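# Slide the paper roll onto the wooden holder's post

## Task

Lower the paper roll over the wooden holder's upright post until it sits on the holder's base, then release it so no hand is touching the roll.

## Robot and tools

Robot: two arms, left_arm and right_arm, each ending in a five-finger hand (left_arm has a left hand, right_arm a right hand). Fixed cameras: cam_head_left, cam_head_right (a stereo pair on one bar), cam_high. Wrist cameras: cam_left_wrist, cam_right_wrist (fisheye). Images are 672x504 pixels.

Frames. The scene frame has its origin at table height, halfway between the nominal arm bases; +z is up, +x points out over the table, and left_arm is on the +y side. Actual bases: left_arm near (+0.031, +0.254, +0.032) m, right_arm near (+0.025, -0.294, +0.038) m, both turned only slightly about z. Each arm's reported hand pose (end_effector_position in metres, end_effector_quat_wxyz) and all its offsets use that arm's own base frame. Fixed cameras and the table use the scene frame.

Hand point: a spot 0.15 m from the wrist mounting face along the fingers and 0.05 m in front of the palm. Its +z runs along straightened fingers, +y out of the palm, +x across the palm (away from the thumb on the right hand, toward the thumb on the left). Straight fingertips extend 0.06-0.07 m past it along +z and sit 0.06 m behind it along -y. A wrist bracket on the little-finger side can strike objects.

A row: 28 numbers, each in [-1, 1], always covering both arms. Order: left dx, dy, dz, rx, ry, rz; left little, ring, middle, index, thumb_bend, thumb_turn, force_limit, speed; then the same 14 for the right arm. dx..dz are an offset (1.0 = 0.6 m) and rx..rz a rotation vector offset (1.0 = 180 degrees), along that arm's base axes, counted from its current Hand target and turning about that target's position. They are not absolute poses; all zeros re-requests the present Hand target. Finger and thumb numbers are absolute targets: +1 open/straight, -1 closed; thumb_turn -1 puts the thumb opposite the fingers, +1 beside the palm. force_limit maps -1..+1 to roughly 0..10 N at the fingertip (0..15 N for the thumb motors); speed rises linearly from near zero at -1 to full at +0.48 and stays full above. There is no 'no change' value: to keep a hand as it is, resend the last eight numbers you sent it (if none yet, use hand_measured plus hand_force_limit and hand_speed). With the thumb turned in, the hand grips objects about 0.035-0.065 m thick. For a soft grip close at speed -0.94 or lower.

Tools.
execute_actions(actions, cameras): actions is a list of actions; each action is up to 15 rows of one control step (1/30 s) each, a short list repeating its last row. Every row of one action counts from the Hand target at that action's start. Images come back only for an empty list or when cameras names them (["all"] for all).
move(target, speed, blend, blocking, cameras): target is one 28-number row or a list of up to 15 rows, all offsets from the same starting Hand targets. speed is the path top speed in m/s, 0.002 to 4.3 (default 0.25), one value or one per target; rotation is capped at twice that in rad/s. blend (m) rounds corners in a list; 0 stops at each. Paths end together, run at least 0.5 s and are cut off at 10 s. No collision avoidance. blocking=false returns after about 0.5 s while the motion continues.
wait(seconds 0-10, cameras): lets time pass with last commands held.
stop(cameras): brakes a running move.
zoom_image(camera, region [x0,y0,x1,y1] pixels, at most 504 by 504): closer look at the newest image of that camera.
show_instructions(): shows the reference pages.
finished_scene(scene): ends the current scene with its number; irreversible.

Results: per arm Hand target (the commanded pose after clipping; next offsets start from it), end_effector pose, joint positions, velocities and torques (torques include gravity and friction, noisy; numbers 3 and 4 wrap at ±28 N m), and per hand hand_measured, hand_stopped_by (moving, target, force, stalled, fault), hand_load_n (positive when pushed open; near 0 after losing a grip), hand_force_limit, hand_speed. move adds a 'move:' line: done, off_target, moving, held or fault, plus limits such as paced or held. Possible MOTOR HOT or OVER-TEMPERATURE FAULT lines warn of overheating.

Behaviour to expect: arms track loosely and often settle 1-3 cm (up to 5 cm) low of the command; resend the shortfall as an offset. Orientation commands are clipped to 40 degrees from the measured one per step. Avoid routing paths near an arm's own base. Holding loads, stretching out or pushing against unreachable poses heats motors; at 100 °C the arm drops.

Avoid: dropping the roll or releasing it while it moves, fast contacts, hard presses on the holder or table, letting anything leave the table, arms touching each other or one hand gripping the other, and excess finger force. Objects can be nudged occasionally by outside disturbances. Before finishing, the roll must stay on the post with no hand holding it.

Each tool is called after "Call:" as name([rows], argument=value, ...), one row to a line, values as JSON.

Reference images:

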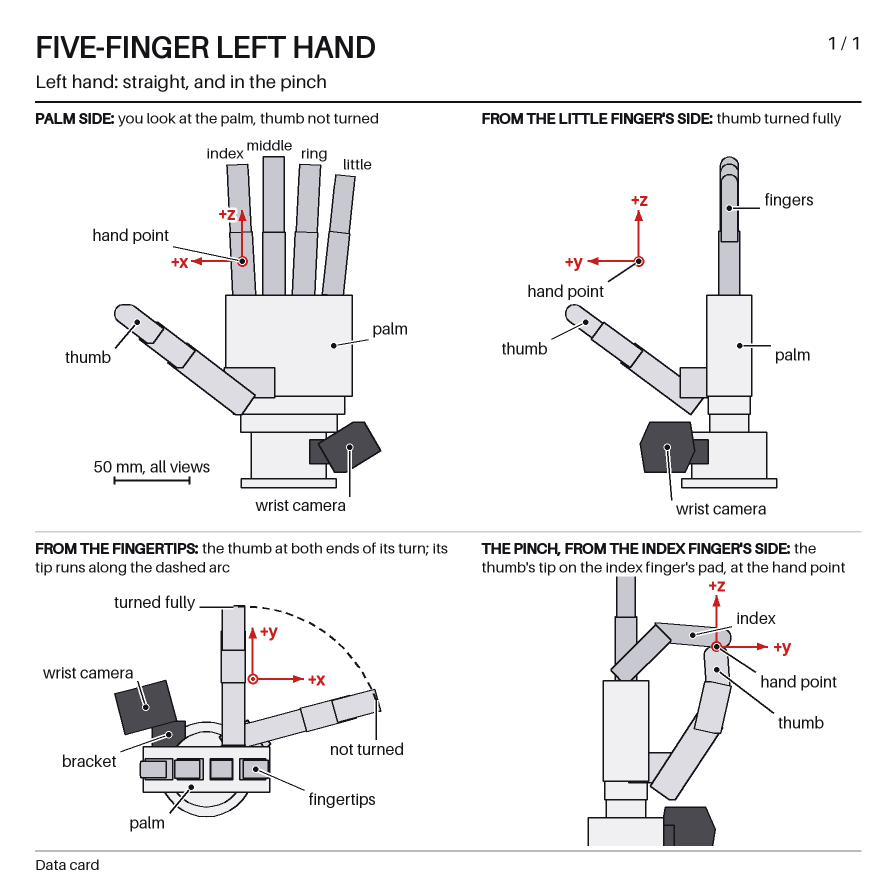

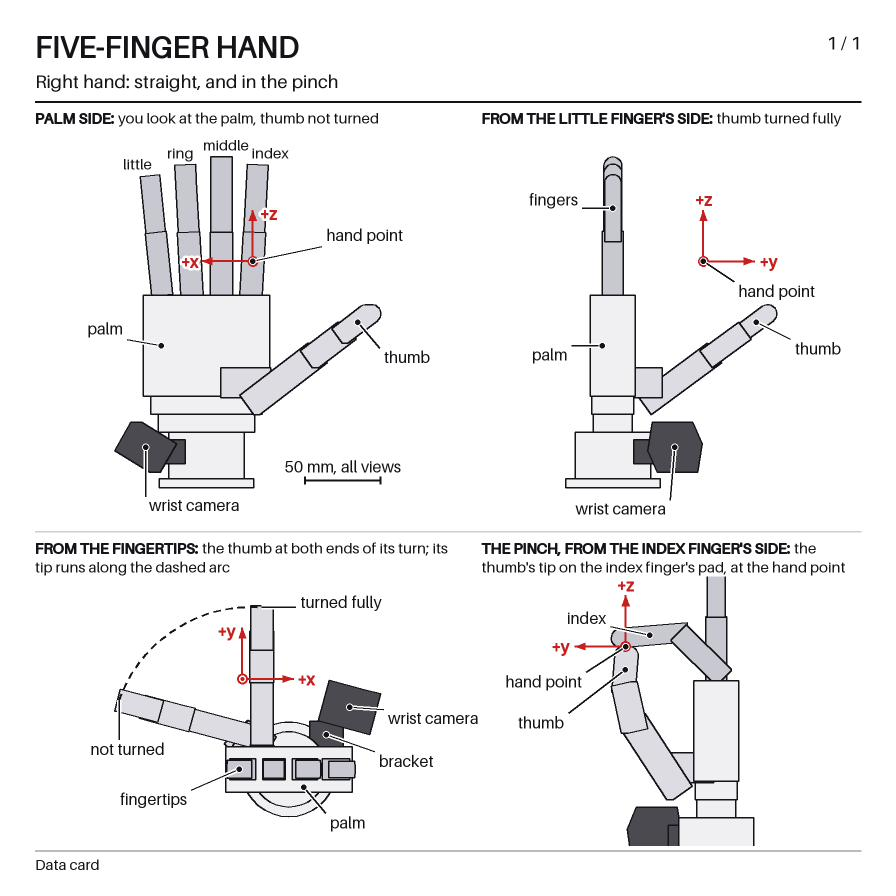

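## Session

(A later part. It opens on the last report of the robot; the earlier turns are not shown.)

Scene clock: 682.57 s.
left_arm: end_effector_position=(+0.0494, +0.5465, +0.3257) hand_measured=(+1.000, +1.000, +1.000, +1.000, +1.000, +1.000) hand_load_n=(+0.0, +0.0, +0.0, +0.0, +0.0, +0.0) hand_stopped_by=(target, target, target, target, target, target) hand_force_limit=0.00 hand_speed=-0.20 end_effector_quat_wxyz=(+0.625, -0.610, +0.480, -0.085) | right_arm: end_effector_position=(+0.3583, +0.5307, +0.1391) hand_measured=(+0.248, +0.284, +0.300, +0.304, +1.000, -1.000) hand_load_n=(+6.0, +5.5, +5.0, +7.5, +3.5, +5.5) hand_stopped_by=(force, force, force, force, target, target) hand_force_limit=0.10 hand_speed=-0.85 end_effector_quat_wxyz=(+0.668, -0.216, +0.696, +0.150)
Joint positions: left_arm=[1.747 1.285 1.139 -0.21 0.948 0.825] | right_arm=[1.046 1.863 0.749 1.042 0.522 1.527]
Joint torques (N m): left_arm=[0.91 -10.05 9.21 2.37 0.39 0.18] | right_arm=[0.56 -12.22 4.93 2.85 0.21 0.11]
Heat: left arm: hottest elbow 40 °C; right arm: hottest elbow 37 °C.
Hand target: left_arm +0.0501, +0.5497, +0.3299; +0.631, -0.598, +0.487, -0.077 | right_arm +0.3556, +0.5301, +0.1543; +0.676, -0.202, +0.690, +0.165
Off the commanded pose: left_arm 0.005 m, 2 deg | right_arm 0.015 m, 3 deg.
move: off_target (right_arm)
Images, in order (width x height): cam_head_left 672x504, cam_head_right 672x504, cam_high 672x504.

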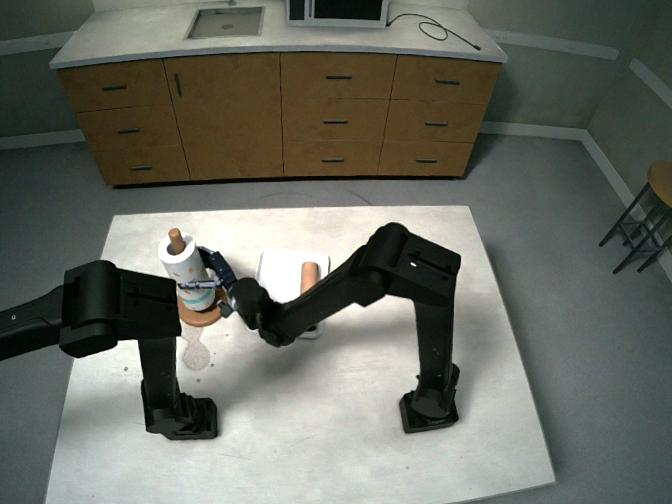

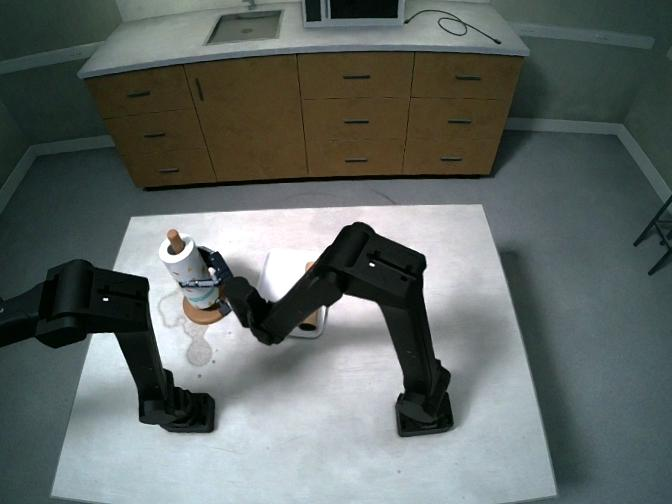

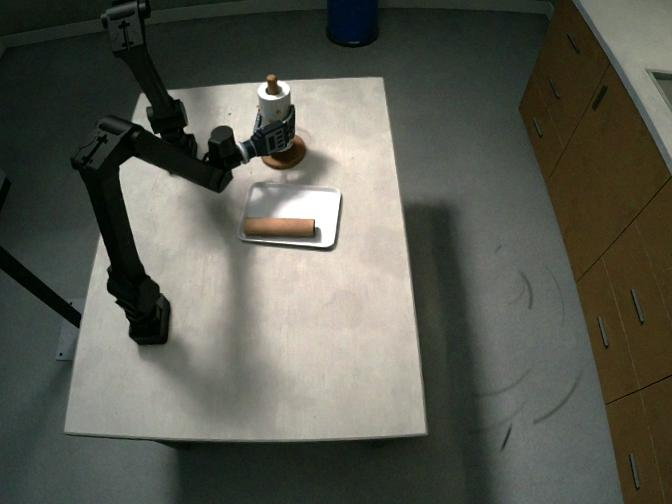

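Call:
move(target=[0,0,0,0,0,0,1,1,1,1,1,1,0,-0.2,-0.0025,-0.005,-0.035,0.0076,-0.0038,0,-0.32,-0.32,-0.32,-0.32,1,-1,0.1,-0.85], speed=0.06, cameras=["cam_head_left","cam_head_right","cam_high"])

Call:
zoom_image(camera="cam_head_left", region=[150, 200, 270, 350])

Call:
zoom_image(camera="cam_high", region=[200, 60, 350, 260])

Scene clock: 703.17 s.
left_arm: end_effector_position=(+0.0494, +0.5465, +0.3257) hand_measured=(+1.000, +1.000, +1.000, +1.000, +1.000, +1.000) hand_load_n=(+0.0, +0.0, -0.5, +0.0, +0.0, +0.0) hand_stopped_by=(target, target, target, target, target, target) hand_force_limit=0.00 hand_speed=-0.20 end_effector_quat_wxyz=(+0.625, -0.610, +0.480, -0.085) | right_arm: end_effector_position=(+0.3572, +0.5287, +0.1290) hand_measured=(+0.248, +0.284, +0.300, +0.304, +1.000, -1.000) hand_load_n=(+6.0, +5.5, +5.0, +7.5, +3.5, +5.5) hand_stopped_by=(force, force, force, force, target, target) hand_force_limit=0.10 hand_speed=-0.85 end_effector_quat_wxyz=(+0.679, -0.205, +0.687, +0.161)
Joint positions: left_arm=[1.747 1.285 1.139 -0.21 0.948 0.825] | right_arm=[1.046 1.924 0.746 1.147 0.522 1.529]
Joint torques (N m): left_arm=[0.85 -9.99 9.21 2.39 0.39 0.18] | right_arm=[0.38 -10.81 4.16 3.19 0.18 0.08]
Heat: left arm: hottest elbow 40 °C; right arm: hottest elbow 36 °C.
Hand target: left_arm +0.0501, +0.5497, +0.3299; +0.631, -0.598, +0.487, -0.077 | right_arm +0.3541, +0.5271, +0.1332; +0.682, -0.195, +0.684, +0.172
Off the commanded pose: left_arm 0.005 m, 2 deg | right_arm 0.006 m, 2 deg.
move: done
Images, in order (width x height): cam_head_left 672x504, cam_head_right 672x504, cam_high 672x504.

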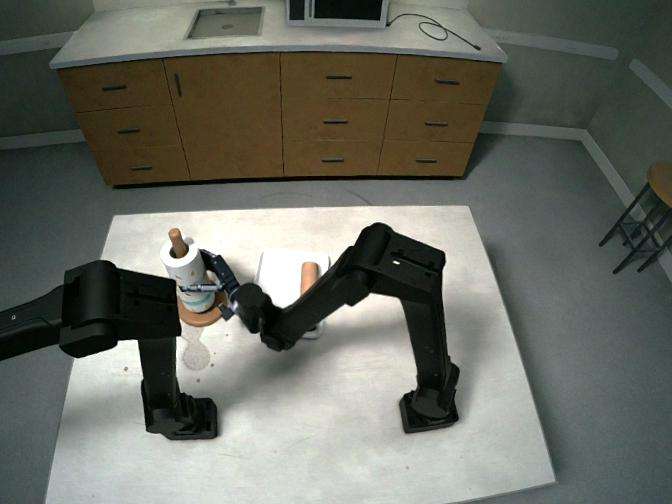

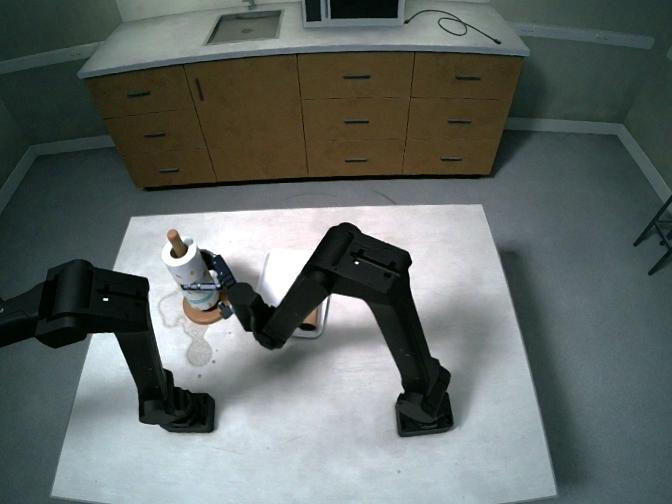

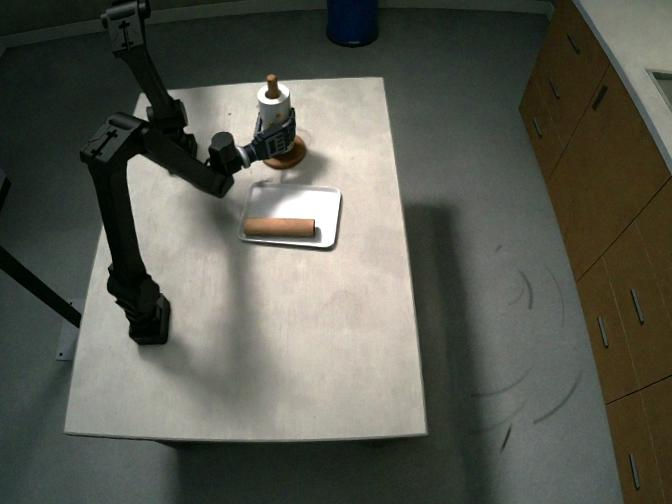

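Scaled by 3.360 from the camera's 672x504 image, which has a finer 960x720 frame.

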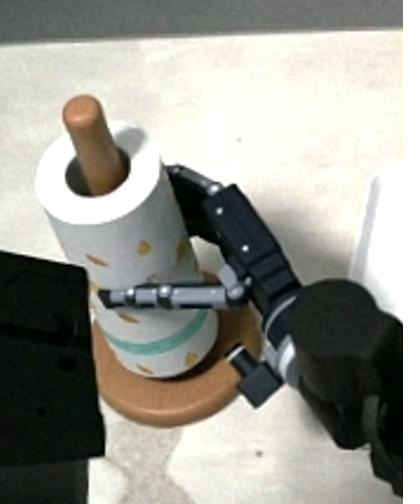

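Scaled by 2.520 from the camera's 672x504 image, which has a finer 960x720 frame.

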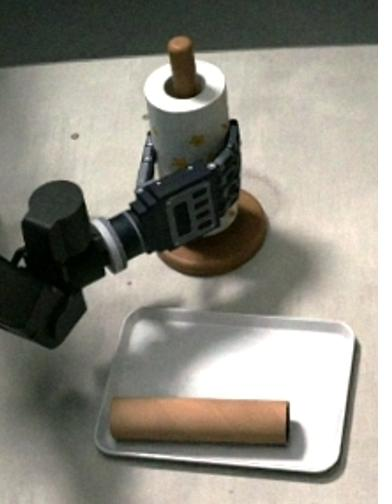

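Call:
move(target=[0,0,0,0,0,0,1,1,1,1,1,1,0,-0.2,-0.0015,-0.002,-0.03,0.004,-0.0025,0,-0.32,-0.32,-0.32,-0.32,1,-1,0.1,-0.85], speed=0.06, cameras=["cam_head_left","cam_high"])

Call:
zoom_image(camera="cam_head_left", region=[150, 200, 270, 350])

Call:
zoom_image(camera="cam_high", region=[200, 60, 350, 260])

Scene clock: 712.10 s.
left_arm: end_effector_position=(+0.0494, +0.5465, +0.3257) hand_measured=(+1.000, +1.000, +1.000, +1.000, +1.000, +1.000) hand_load_n=(+0.0, +0.0, +0.0, +0.0, +0.0, +0.0) hand_stopped_by=(target, target, target, target, target, target) hand_force_limit=0.00 hand_speed=-0.20 end_effector_quat_wxyz=(+0.625, -0.610, +0.480, -0.085) | right_arm: end_effector_position=(+0.3560, +0.5266, +0.1104) hand_measured=(+0.248, +0.284, +0.300, +0.304, +1.000, -1.000) hand_load_n=(+6.0, +5.5, +4.5, +7.5, +3.5, +6.0) hand_stopped_by=(force, force, force, force, target, target) hand_force_limit=0.10 hand_speed=-0.85 end_effector_quat_wxyz=(+0.682, -0.202, +0.683, +0.164)
Joint positions: left_arm=[1.747 1.285 1.139 -0.21 0.948 0.825] | right_arm=[1.046 1.989 0.746 1.226 0.522 1.529]
Joint torques (N m): left_arm=[0.91 -10.05 9.21 2.36 0.39 0.18] | right_arm=[0.32 -11.22 4.01 3.12 0.19 0.11]
Heat: left arm: hottest elbow 40 °C; right arm: hottest elbow 36 °C.
Hand target: left_arm +0.0501, +0.5497, +0.3299; +0.631, -0.598, +0.487, -0.077 | right_arm +0.3532, +0.5259, +0.1152; +0.686, -0.191, +0.680, +0.176
Off the commanded pose: left_arm 0.005 m, 2 deg | right_arm 0.006 m, 2 deg.
move: done
Images, in order (width x height): cam_head_left 672x504, cam_high 672x504.

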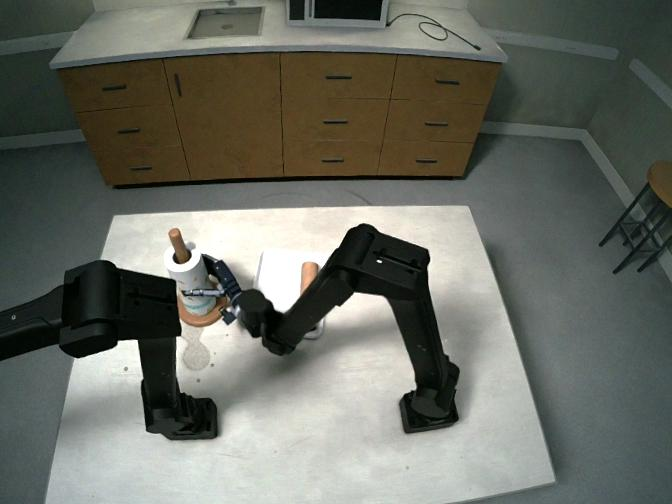

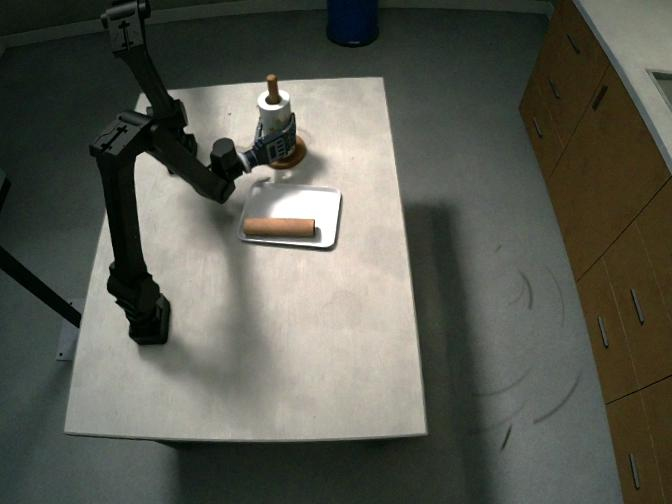

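Scaled by 3.360 from the camera's 672x504 image, which has a finer 960x720 frame.

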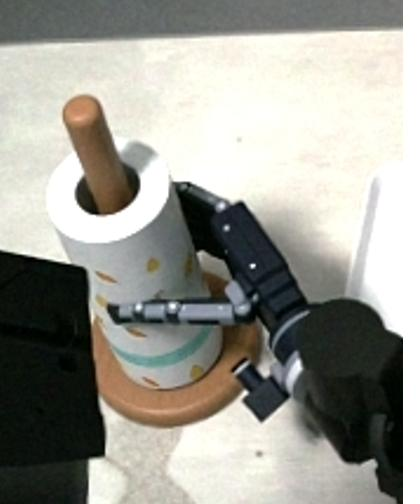

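Scaled by 2.520 from the camera's 672x504 image, which has a finer 960x720 frame.

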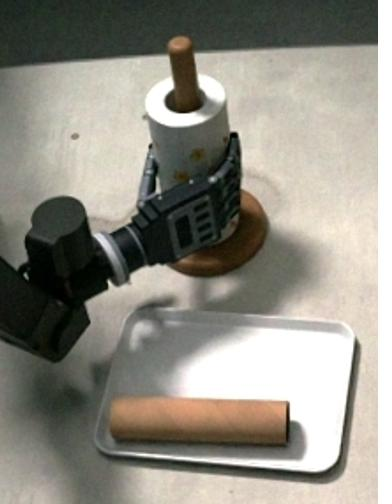

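Call:
move(target=[0,0,0,0,0,0,1,1,1,1,1,1,0,-0.2,-0.0,-0.0,-0.02,0.002,-0.001,0,-0.32,-0.32,-0.32,-0.32,1,-1,0.1,-0.85], speed=0.06, cameras=["cam_head_left","cam_high"])

Call:
zoom_image(camera="cam_head_left", region=[150, 200, 270, 350])

Scene clock: 728.00 s.
left_arm: end_effector_position=(+0.0494, +0.5465, +0.3257) hand_measured=(+1.000, +1.000, +1.000, +1.000, +1.000, +1.000) hand_load_n=(+0.0, +0.0, +0.0, +0.0, +0.0, -0.5) hand_stopped_by=(target, target, target, target, target, target) hand_force_limit=0.00 hand_speed=-0.20 end_effector_quat_wxyz=(+0.625, -0.610, +0.480, -0.085) | right_arm: end_effector_position=(+0.3552, +0.5248, +0.1067) hand_measured=(+0.248, +0.284, +0.300, +0.304, +1.000, -1.000) hand_load_n=(+6.0, +5.0, +5.0, +7.0, +3.5, +6.5) hand_stopped_by=(force, force, force, force, target, target) hand_force_limit=0.10 hand_speed=-0.85 end_effector_quat_wxyz=(+0.687, -0.195, +0.679, +0.170)
Joint positions: left_arm=[1.747 1.285 1.139 -0.21 0.948 0.825] | right_arm=[1.046 2.018 0.746 1.275 0.522 1.532]
Joint torques (N m): left_arm=[0.85 -9.99 9.21 2.37 0.39 0.18] | right_arm=[0.5 -10.11 4.34 2.81 0.13 0.07]
Heat: left arm: hottest elbow 40 °C; right arm: hottest elbow 35 °C.
Hand target: left_arm +0.0501, +0.5497, +0.3299; +0.631, -0.598, +0.487, -0.077 | right_arm +0.3532, +0.5259, +0.1031; +0.687, -0.189, +0.678, +0.177
Off the commanded pose: left_arm 0.005 m, 2 deg | right_arm 0.004 m, 1 deg.
move: done
Images, in order (width x height): cam_head_left 672x504, cam_high 672x504.

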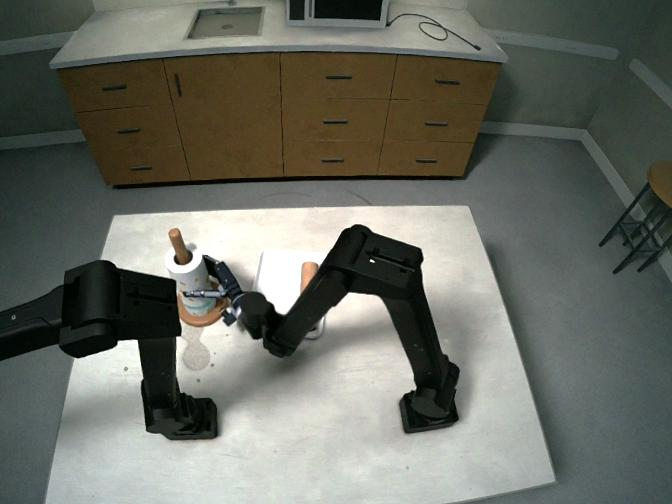

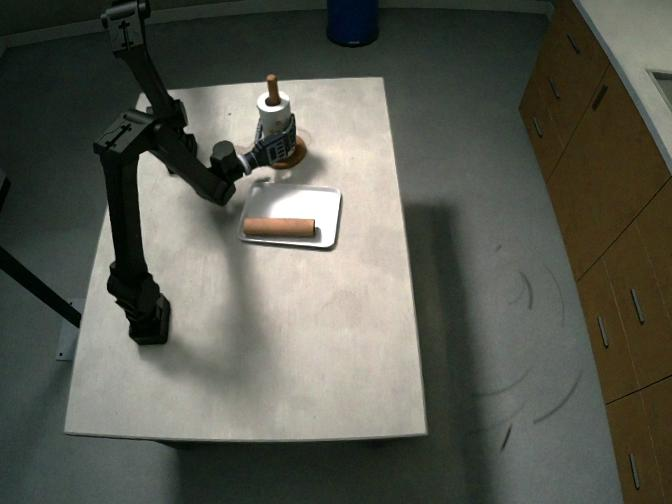

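Scaled by 3.360 from the camera's 672x504 image, which has a finer 960x720 frame.

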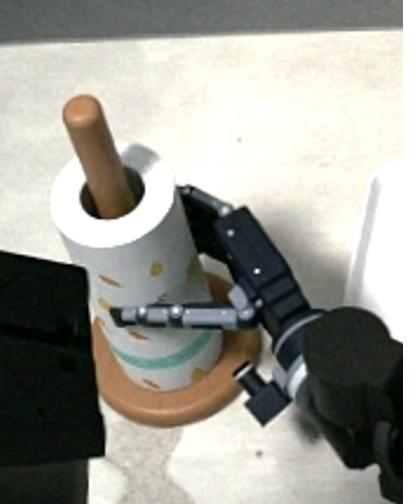

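Call:
move([
  [0,0,0,0,0,0,1,1,1,1,1,1,0,-0.2,0,0,0.005,0,0,0,0.6,0.6,0.6,0.6,1,-1,0.1,-0.6],
  [0,0,0,0,0,0,1,1,1,1,1,1,0,-0.2,0,0,0.005,0,0,0,1,1,1,1,1,-1,0.1,-0.2],
], speed=0.05, cameras=["cam_head_left","cam_high","cam_right_wrist"])

Scene clock: 739.37 s.
left_arm: end_effector_position=(+0.0494, +0.5465, +0.3257) hand_measured=(+1.000, +1.000, +1.000, +1.000, +1.000, +1.000) hand_load_n=(-0.5, +0.0, +0.0, +0.0, +0.0, +0.0) hand_stopped_by=(target, target, target, target, target, target) hand_force_limit=0.00 hand_speed=-0.20 end_effector_quat_wxyz=(+0.625, -0.610, +0.480, -0.085) | right_arm: end_effector_position=(+0.3547, +0.5251, +0.1069) hand_measured=(+1.000, +1.000, +1.000, +1.000, +1.000, -1.000) hand_load_n=(+0.0, +0.0, +0.0, +0.0, +0.0, -0.5) hand_stopped_by=(target, target, target, target, target, target) hand_force_limit=0.10 hand_speed=-0.20 end_effector_quat_wxyz=(+0.687, -0.194, +0.679, +0.172)
Joint positions: left_arm=[1.747 1.285 1.139 -0.21 0.948 0.825] | right_arm=[1.047 2.018 0.746 1.275 0.523 1.535]
Joint torques (N m): left_arm=[0.85 -9.99 9.21 2.37 0.39 0.18] | right_arm=[0.79 -10.87 4.1 2.47 0.15 0.03]
Heat: left arm: hottest elbow 40 °C; right arm: hottest elbow 35 °C.
Hand target: left_arm +0.0501, +0.5497, +0.3299; +0.631, -0.598, +0.487, -0.077 | right_arm +0.3531, +0.5259, +0.1061; +0.687, -0.189, +0.678, +0.177
Off the commanded pose: left_arm 0.005 m, 2 deg | right_arm 0.002 m, 1 deg.
move: done
camera_calibration:
cam_right_wrist: T_world_to_cam=[[-0.484097, 0.817823, -0.311153, -0.229441], [-0.554305, -0.0114757, 0.832235, 0.115689], [0.67705, 0.575355, 0.458878, -0.472585], [0, 0, 0, 1]] pos_world=[0.273019, 0.460874, 0.0491873]
Images, in order (width x height): cam_head_left 672x504, cam_high 672x504, cam_right_wrist 672x504.

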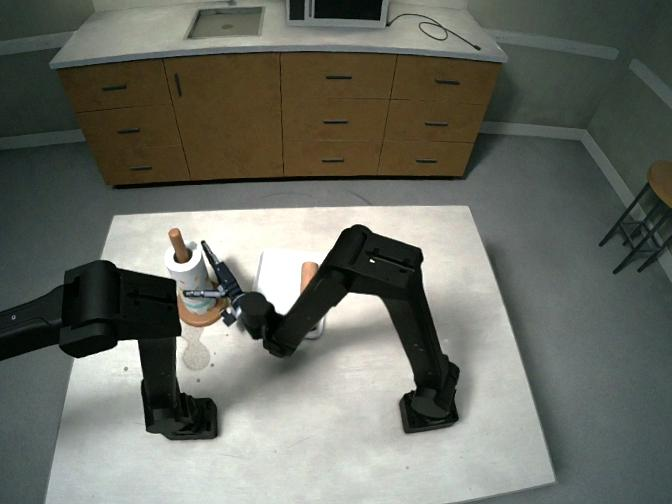

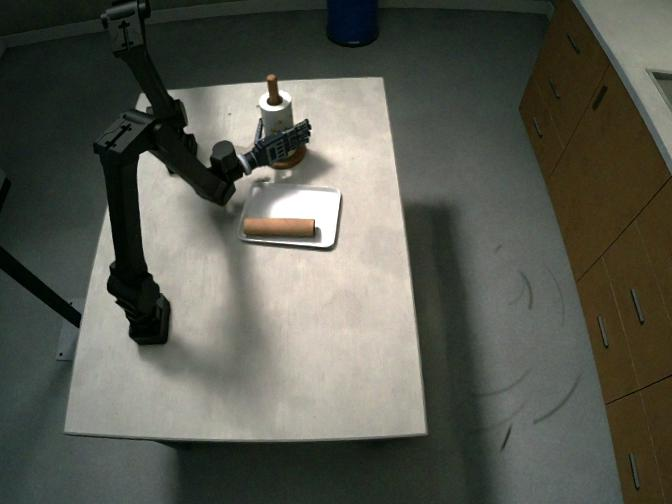

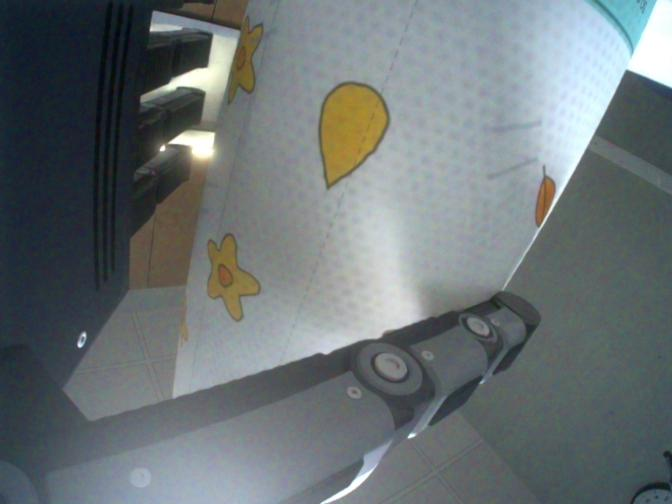

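Call:
move(target=[0,0,0,0,0,0,1,1,1,1,1,1,0,-0.2,-0.07,-0.192,0.01,0,0,0,1,1,1,1,1,-1,0.1,-0.2], speed=0.12, cameras=["cam_head_left","cam_high","cam_right_wrist"])

Call:
zoom_image(camera="cam_head_left", region=[150, 200, 270, 350])

Call:
zoom_image(camera="cam_high", region=[230, 60, 330, 180])

Scene clock: 745.77 s.
left_arm: end_effector_position=(+0.0494, +0.5465, +0.3257) hand_measured=(+1.000, +1.000, +1.000, +1.000, +1.000, +1.000) hand_load_n=(+0.0, +0.0, +0.0, +0.0, +0.0, +0.0) hand_stopped_by=(target, target, target, target, target, target) hand_force_limit=0.00 hand_speed=-0.20 end_effector_quat_wxyz=(+0.625, -0.610, +0.480, -0.085) | right_arm: end_effector_position=(+0.3107, +0.4143, +0.1037) hand_measured=(+1.000, +1.000, +1.000, +1.000, +1.000, -1.000) hand_load_n=(+0.0, +0.0, +0.0, +0.0, +0.0, +0.0) hand_stopped_by=(target, target, target, target, target, target) hand_force_limit=0.10 hand_speed=-0.20 end_effector_quat_wxyz=(+0.682, -0.199, +0.683, +0.169)
Joint positions: left_arm=[1.747 1.285 1.139 -0.21 0.948 0.825] | right_arm=[0.99 1.934 0.419 1.502 0.464 1.535]
Joint torques (N m): left_arm=[0.85 -10.05 9.22 2.37 0.39 0.18] | right_arm=[-0.62 -8.64 1.61 2.74 -0.15 0.02]
Heat: left arm: hottest elbow 40 °C; right arm: hottest elbow 35 °C.
Hand target: left_arm +0.0501, +0.5497, +0.3299; +0.631, -0.598, +0.487, -0.077 | right_arm +0.3111, +0.4107, +0.1122; +0.687, -0.189, +0.678, +0.177
Off the commanded pose: left_arm 0.005 m, 2 deg | right_arm 0.009 m, 2 deg.
move: done
camera_calibration:
cam_right_wrist: T_world_to_cam=[[-0.488721, 0.812368, -0.318135, -0.156654], [-0.546883, -0.00114227, 0.837208, 0.0854699], [0.679758, 0.583144, 0.444829, -0.38019], [0, 0, 0, 1]] pos_world=[0.228619, 0.349064, 0.047726]
Images, in order (width x height): cam_head_left 672x504, cam_high 672x504, cam_right_wrist 672x504.

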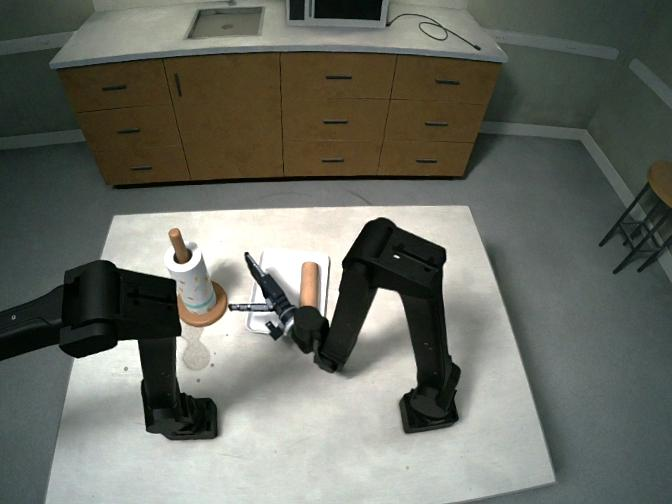

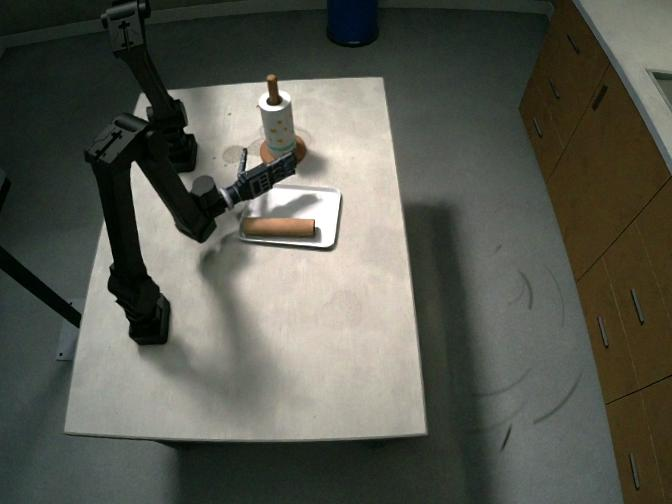

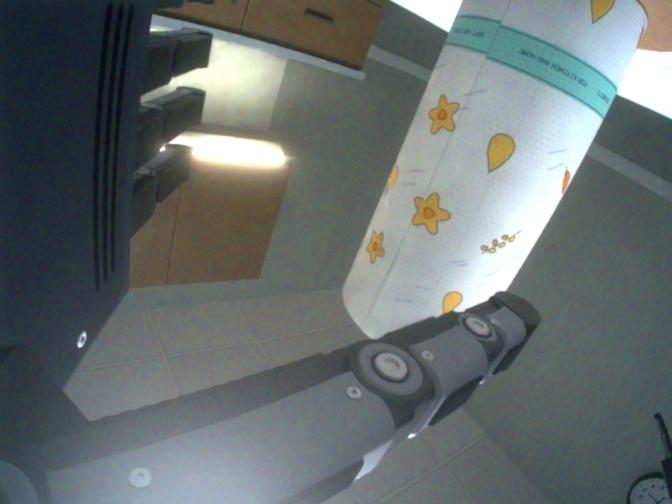

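Scaled by 3.360 from the camera's 672x504 image, which has a finer 960x720 frame.

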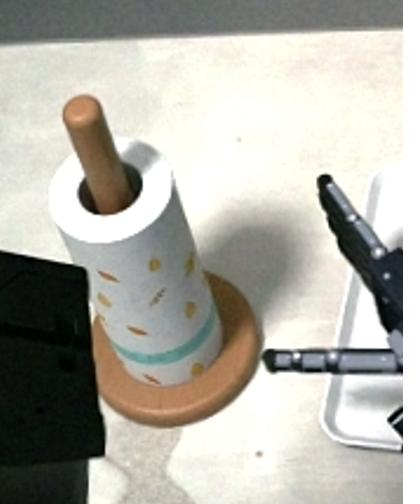

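Scaled by 4.200 from the camera's 672x504 image, which has a finer 960x720 frame.

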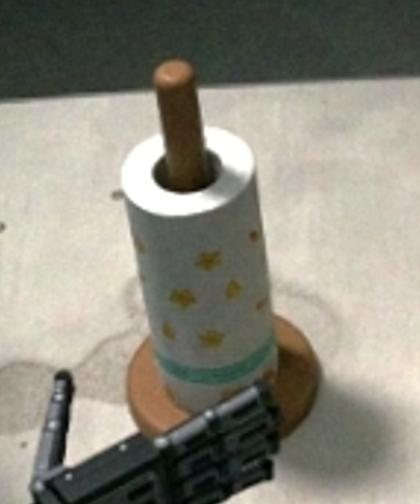

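Call:
finished_scene(scene=2)

The scene is finished: the task was done.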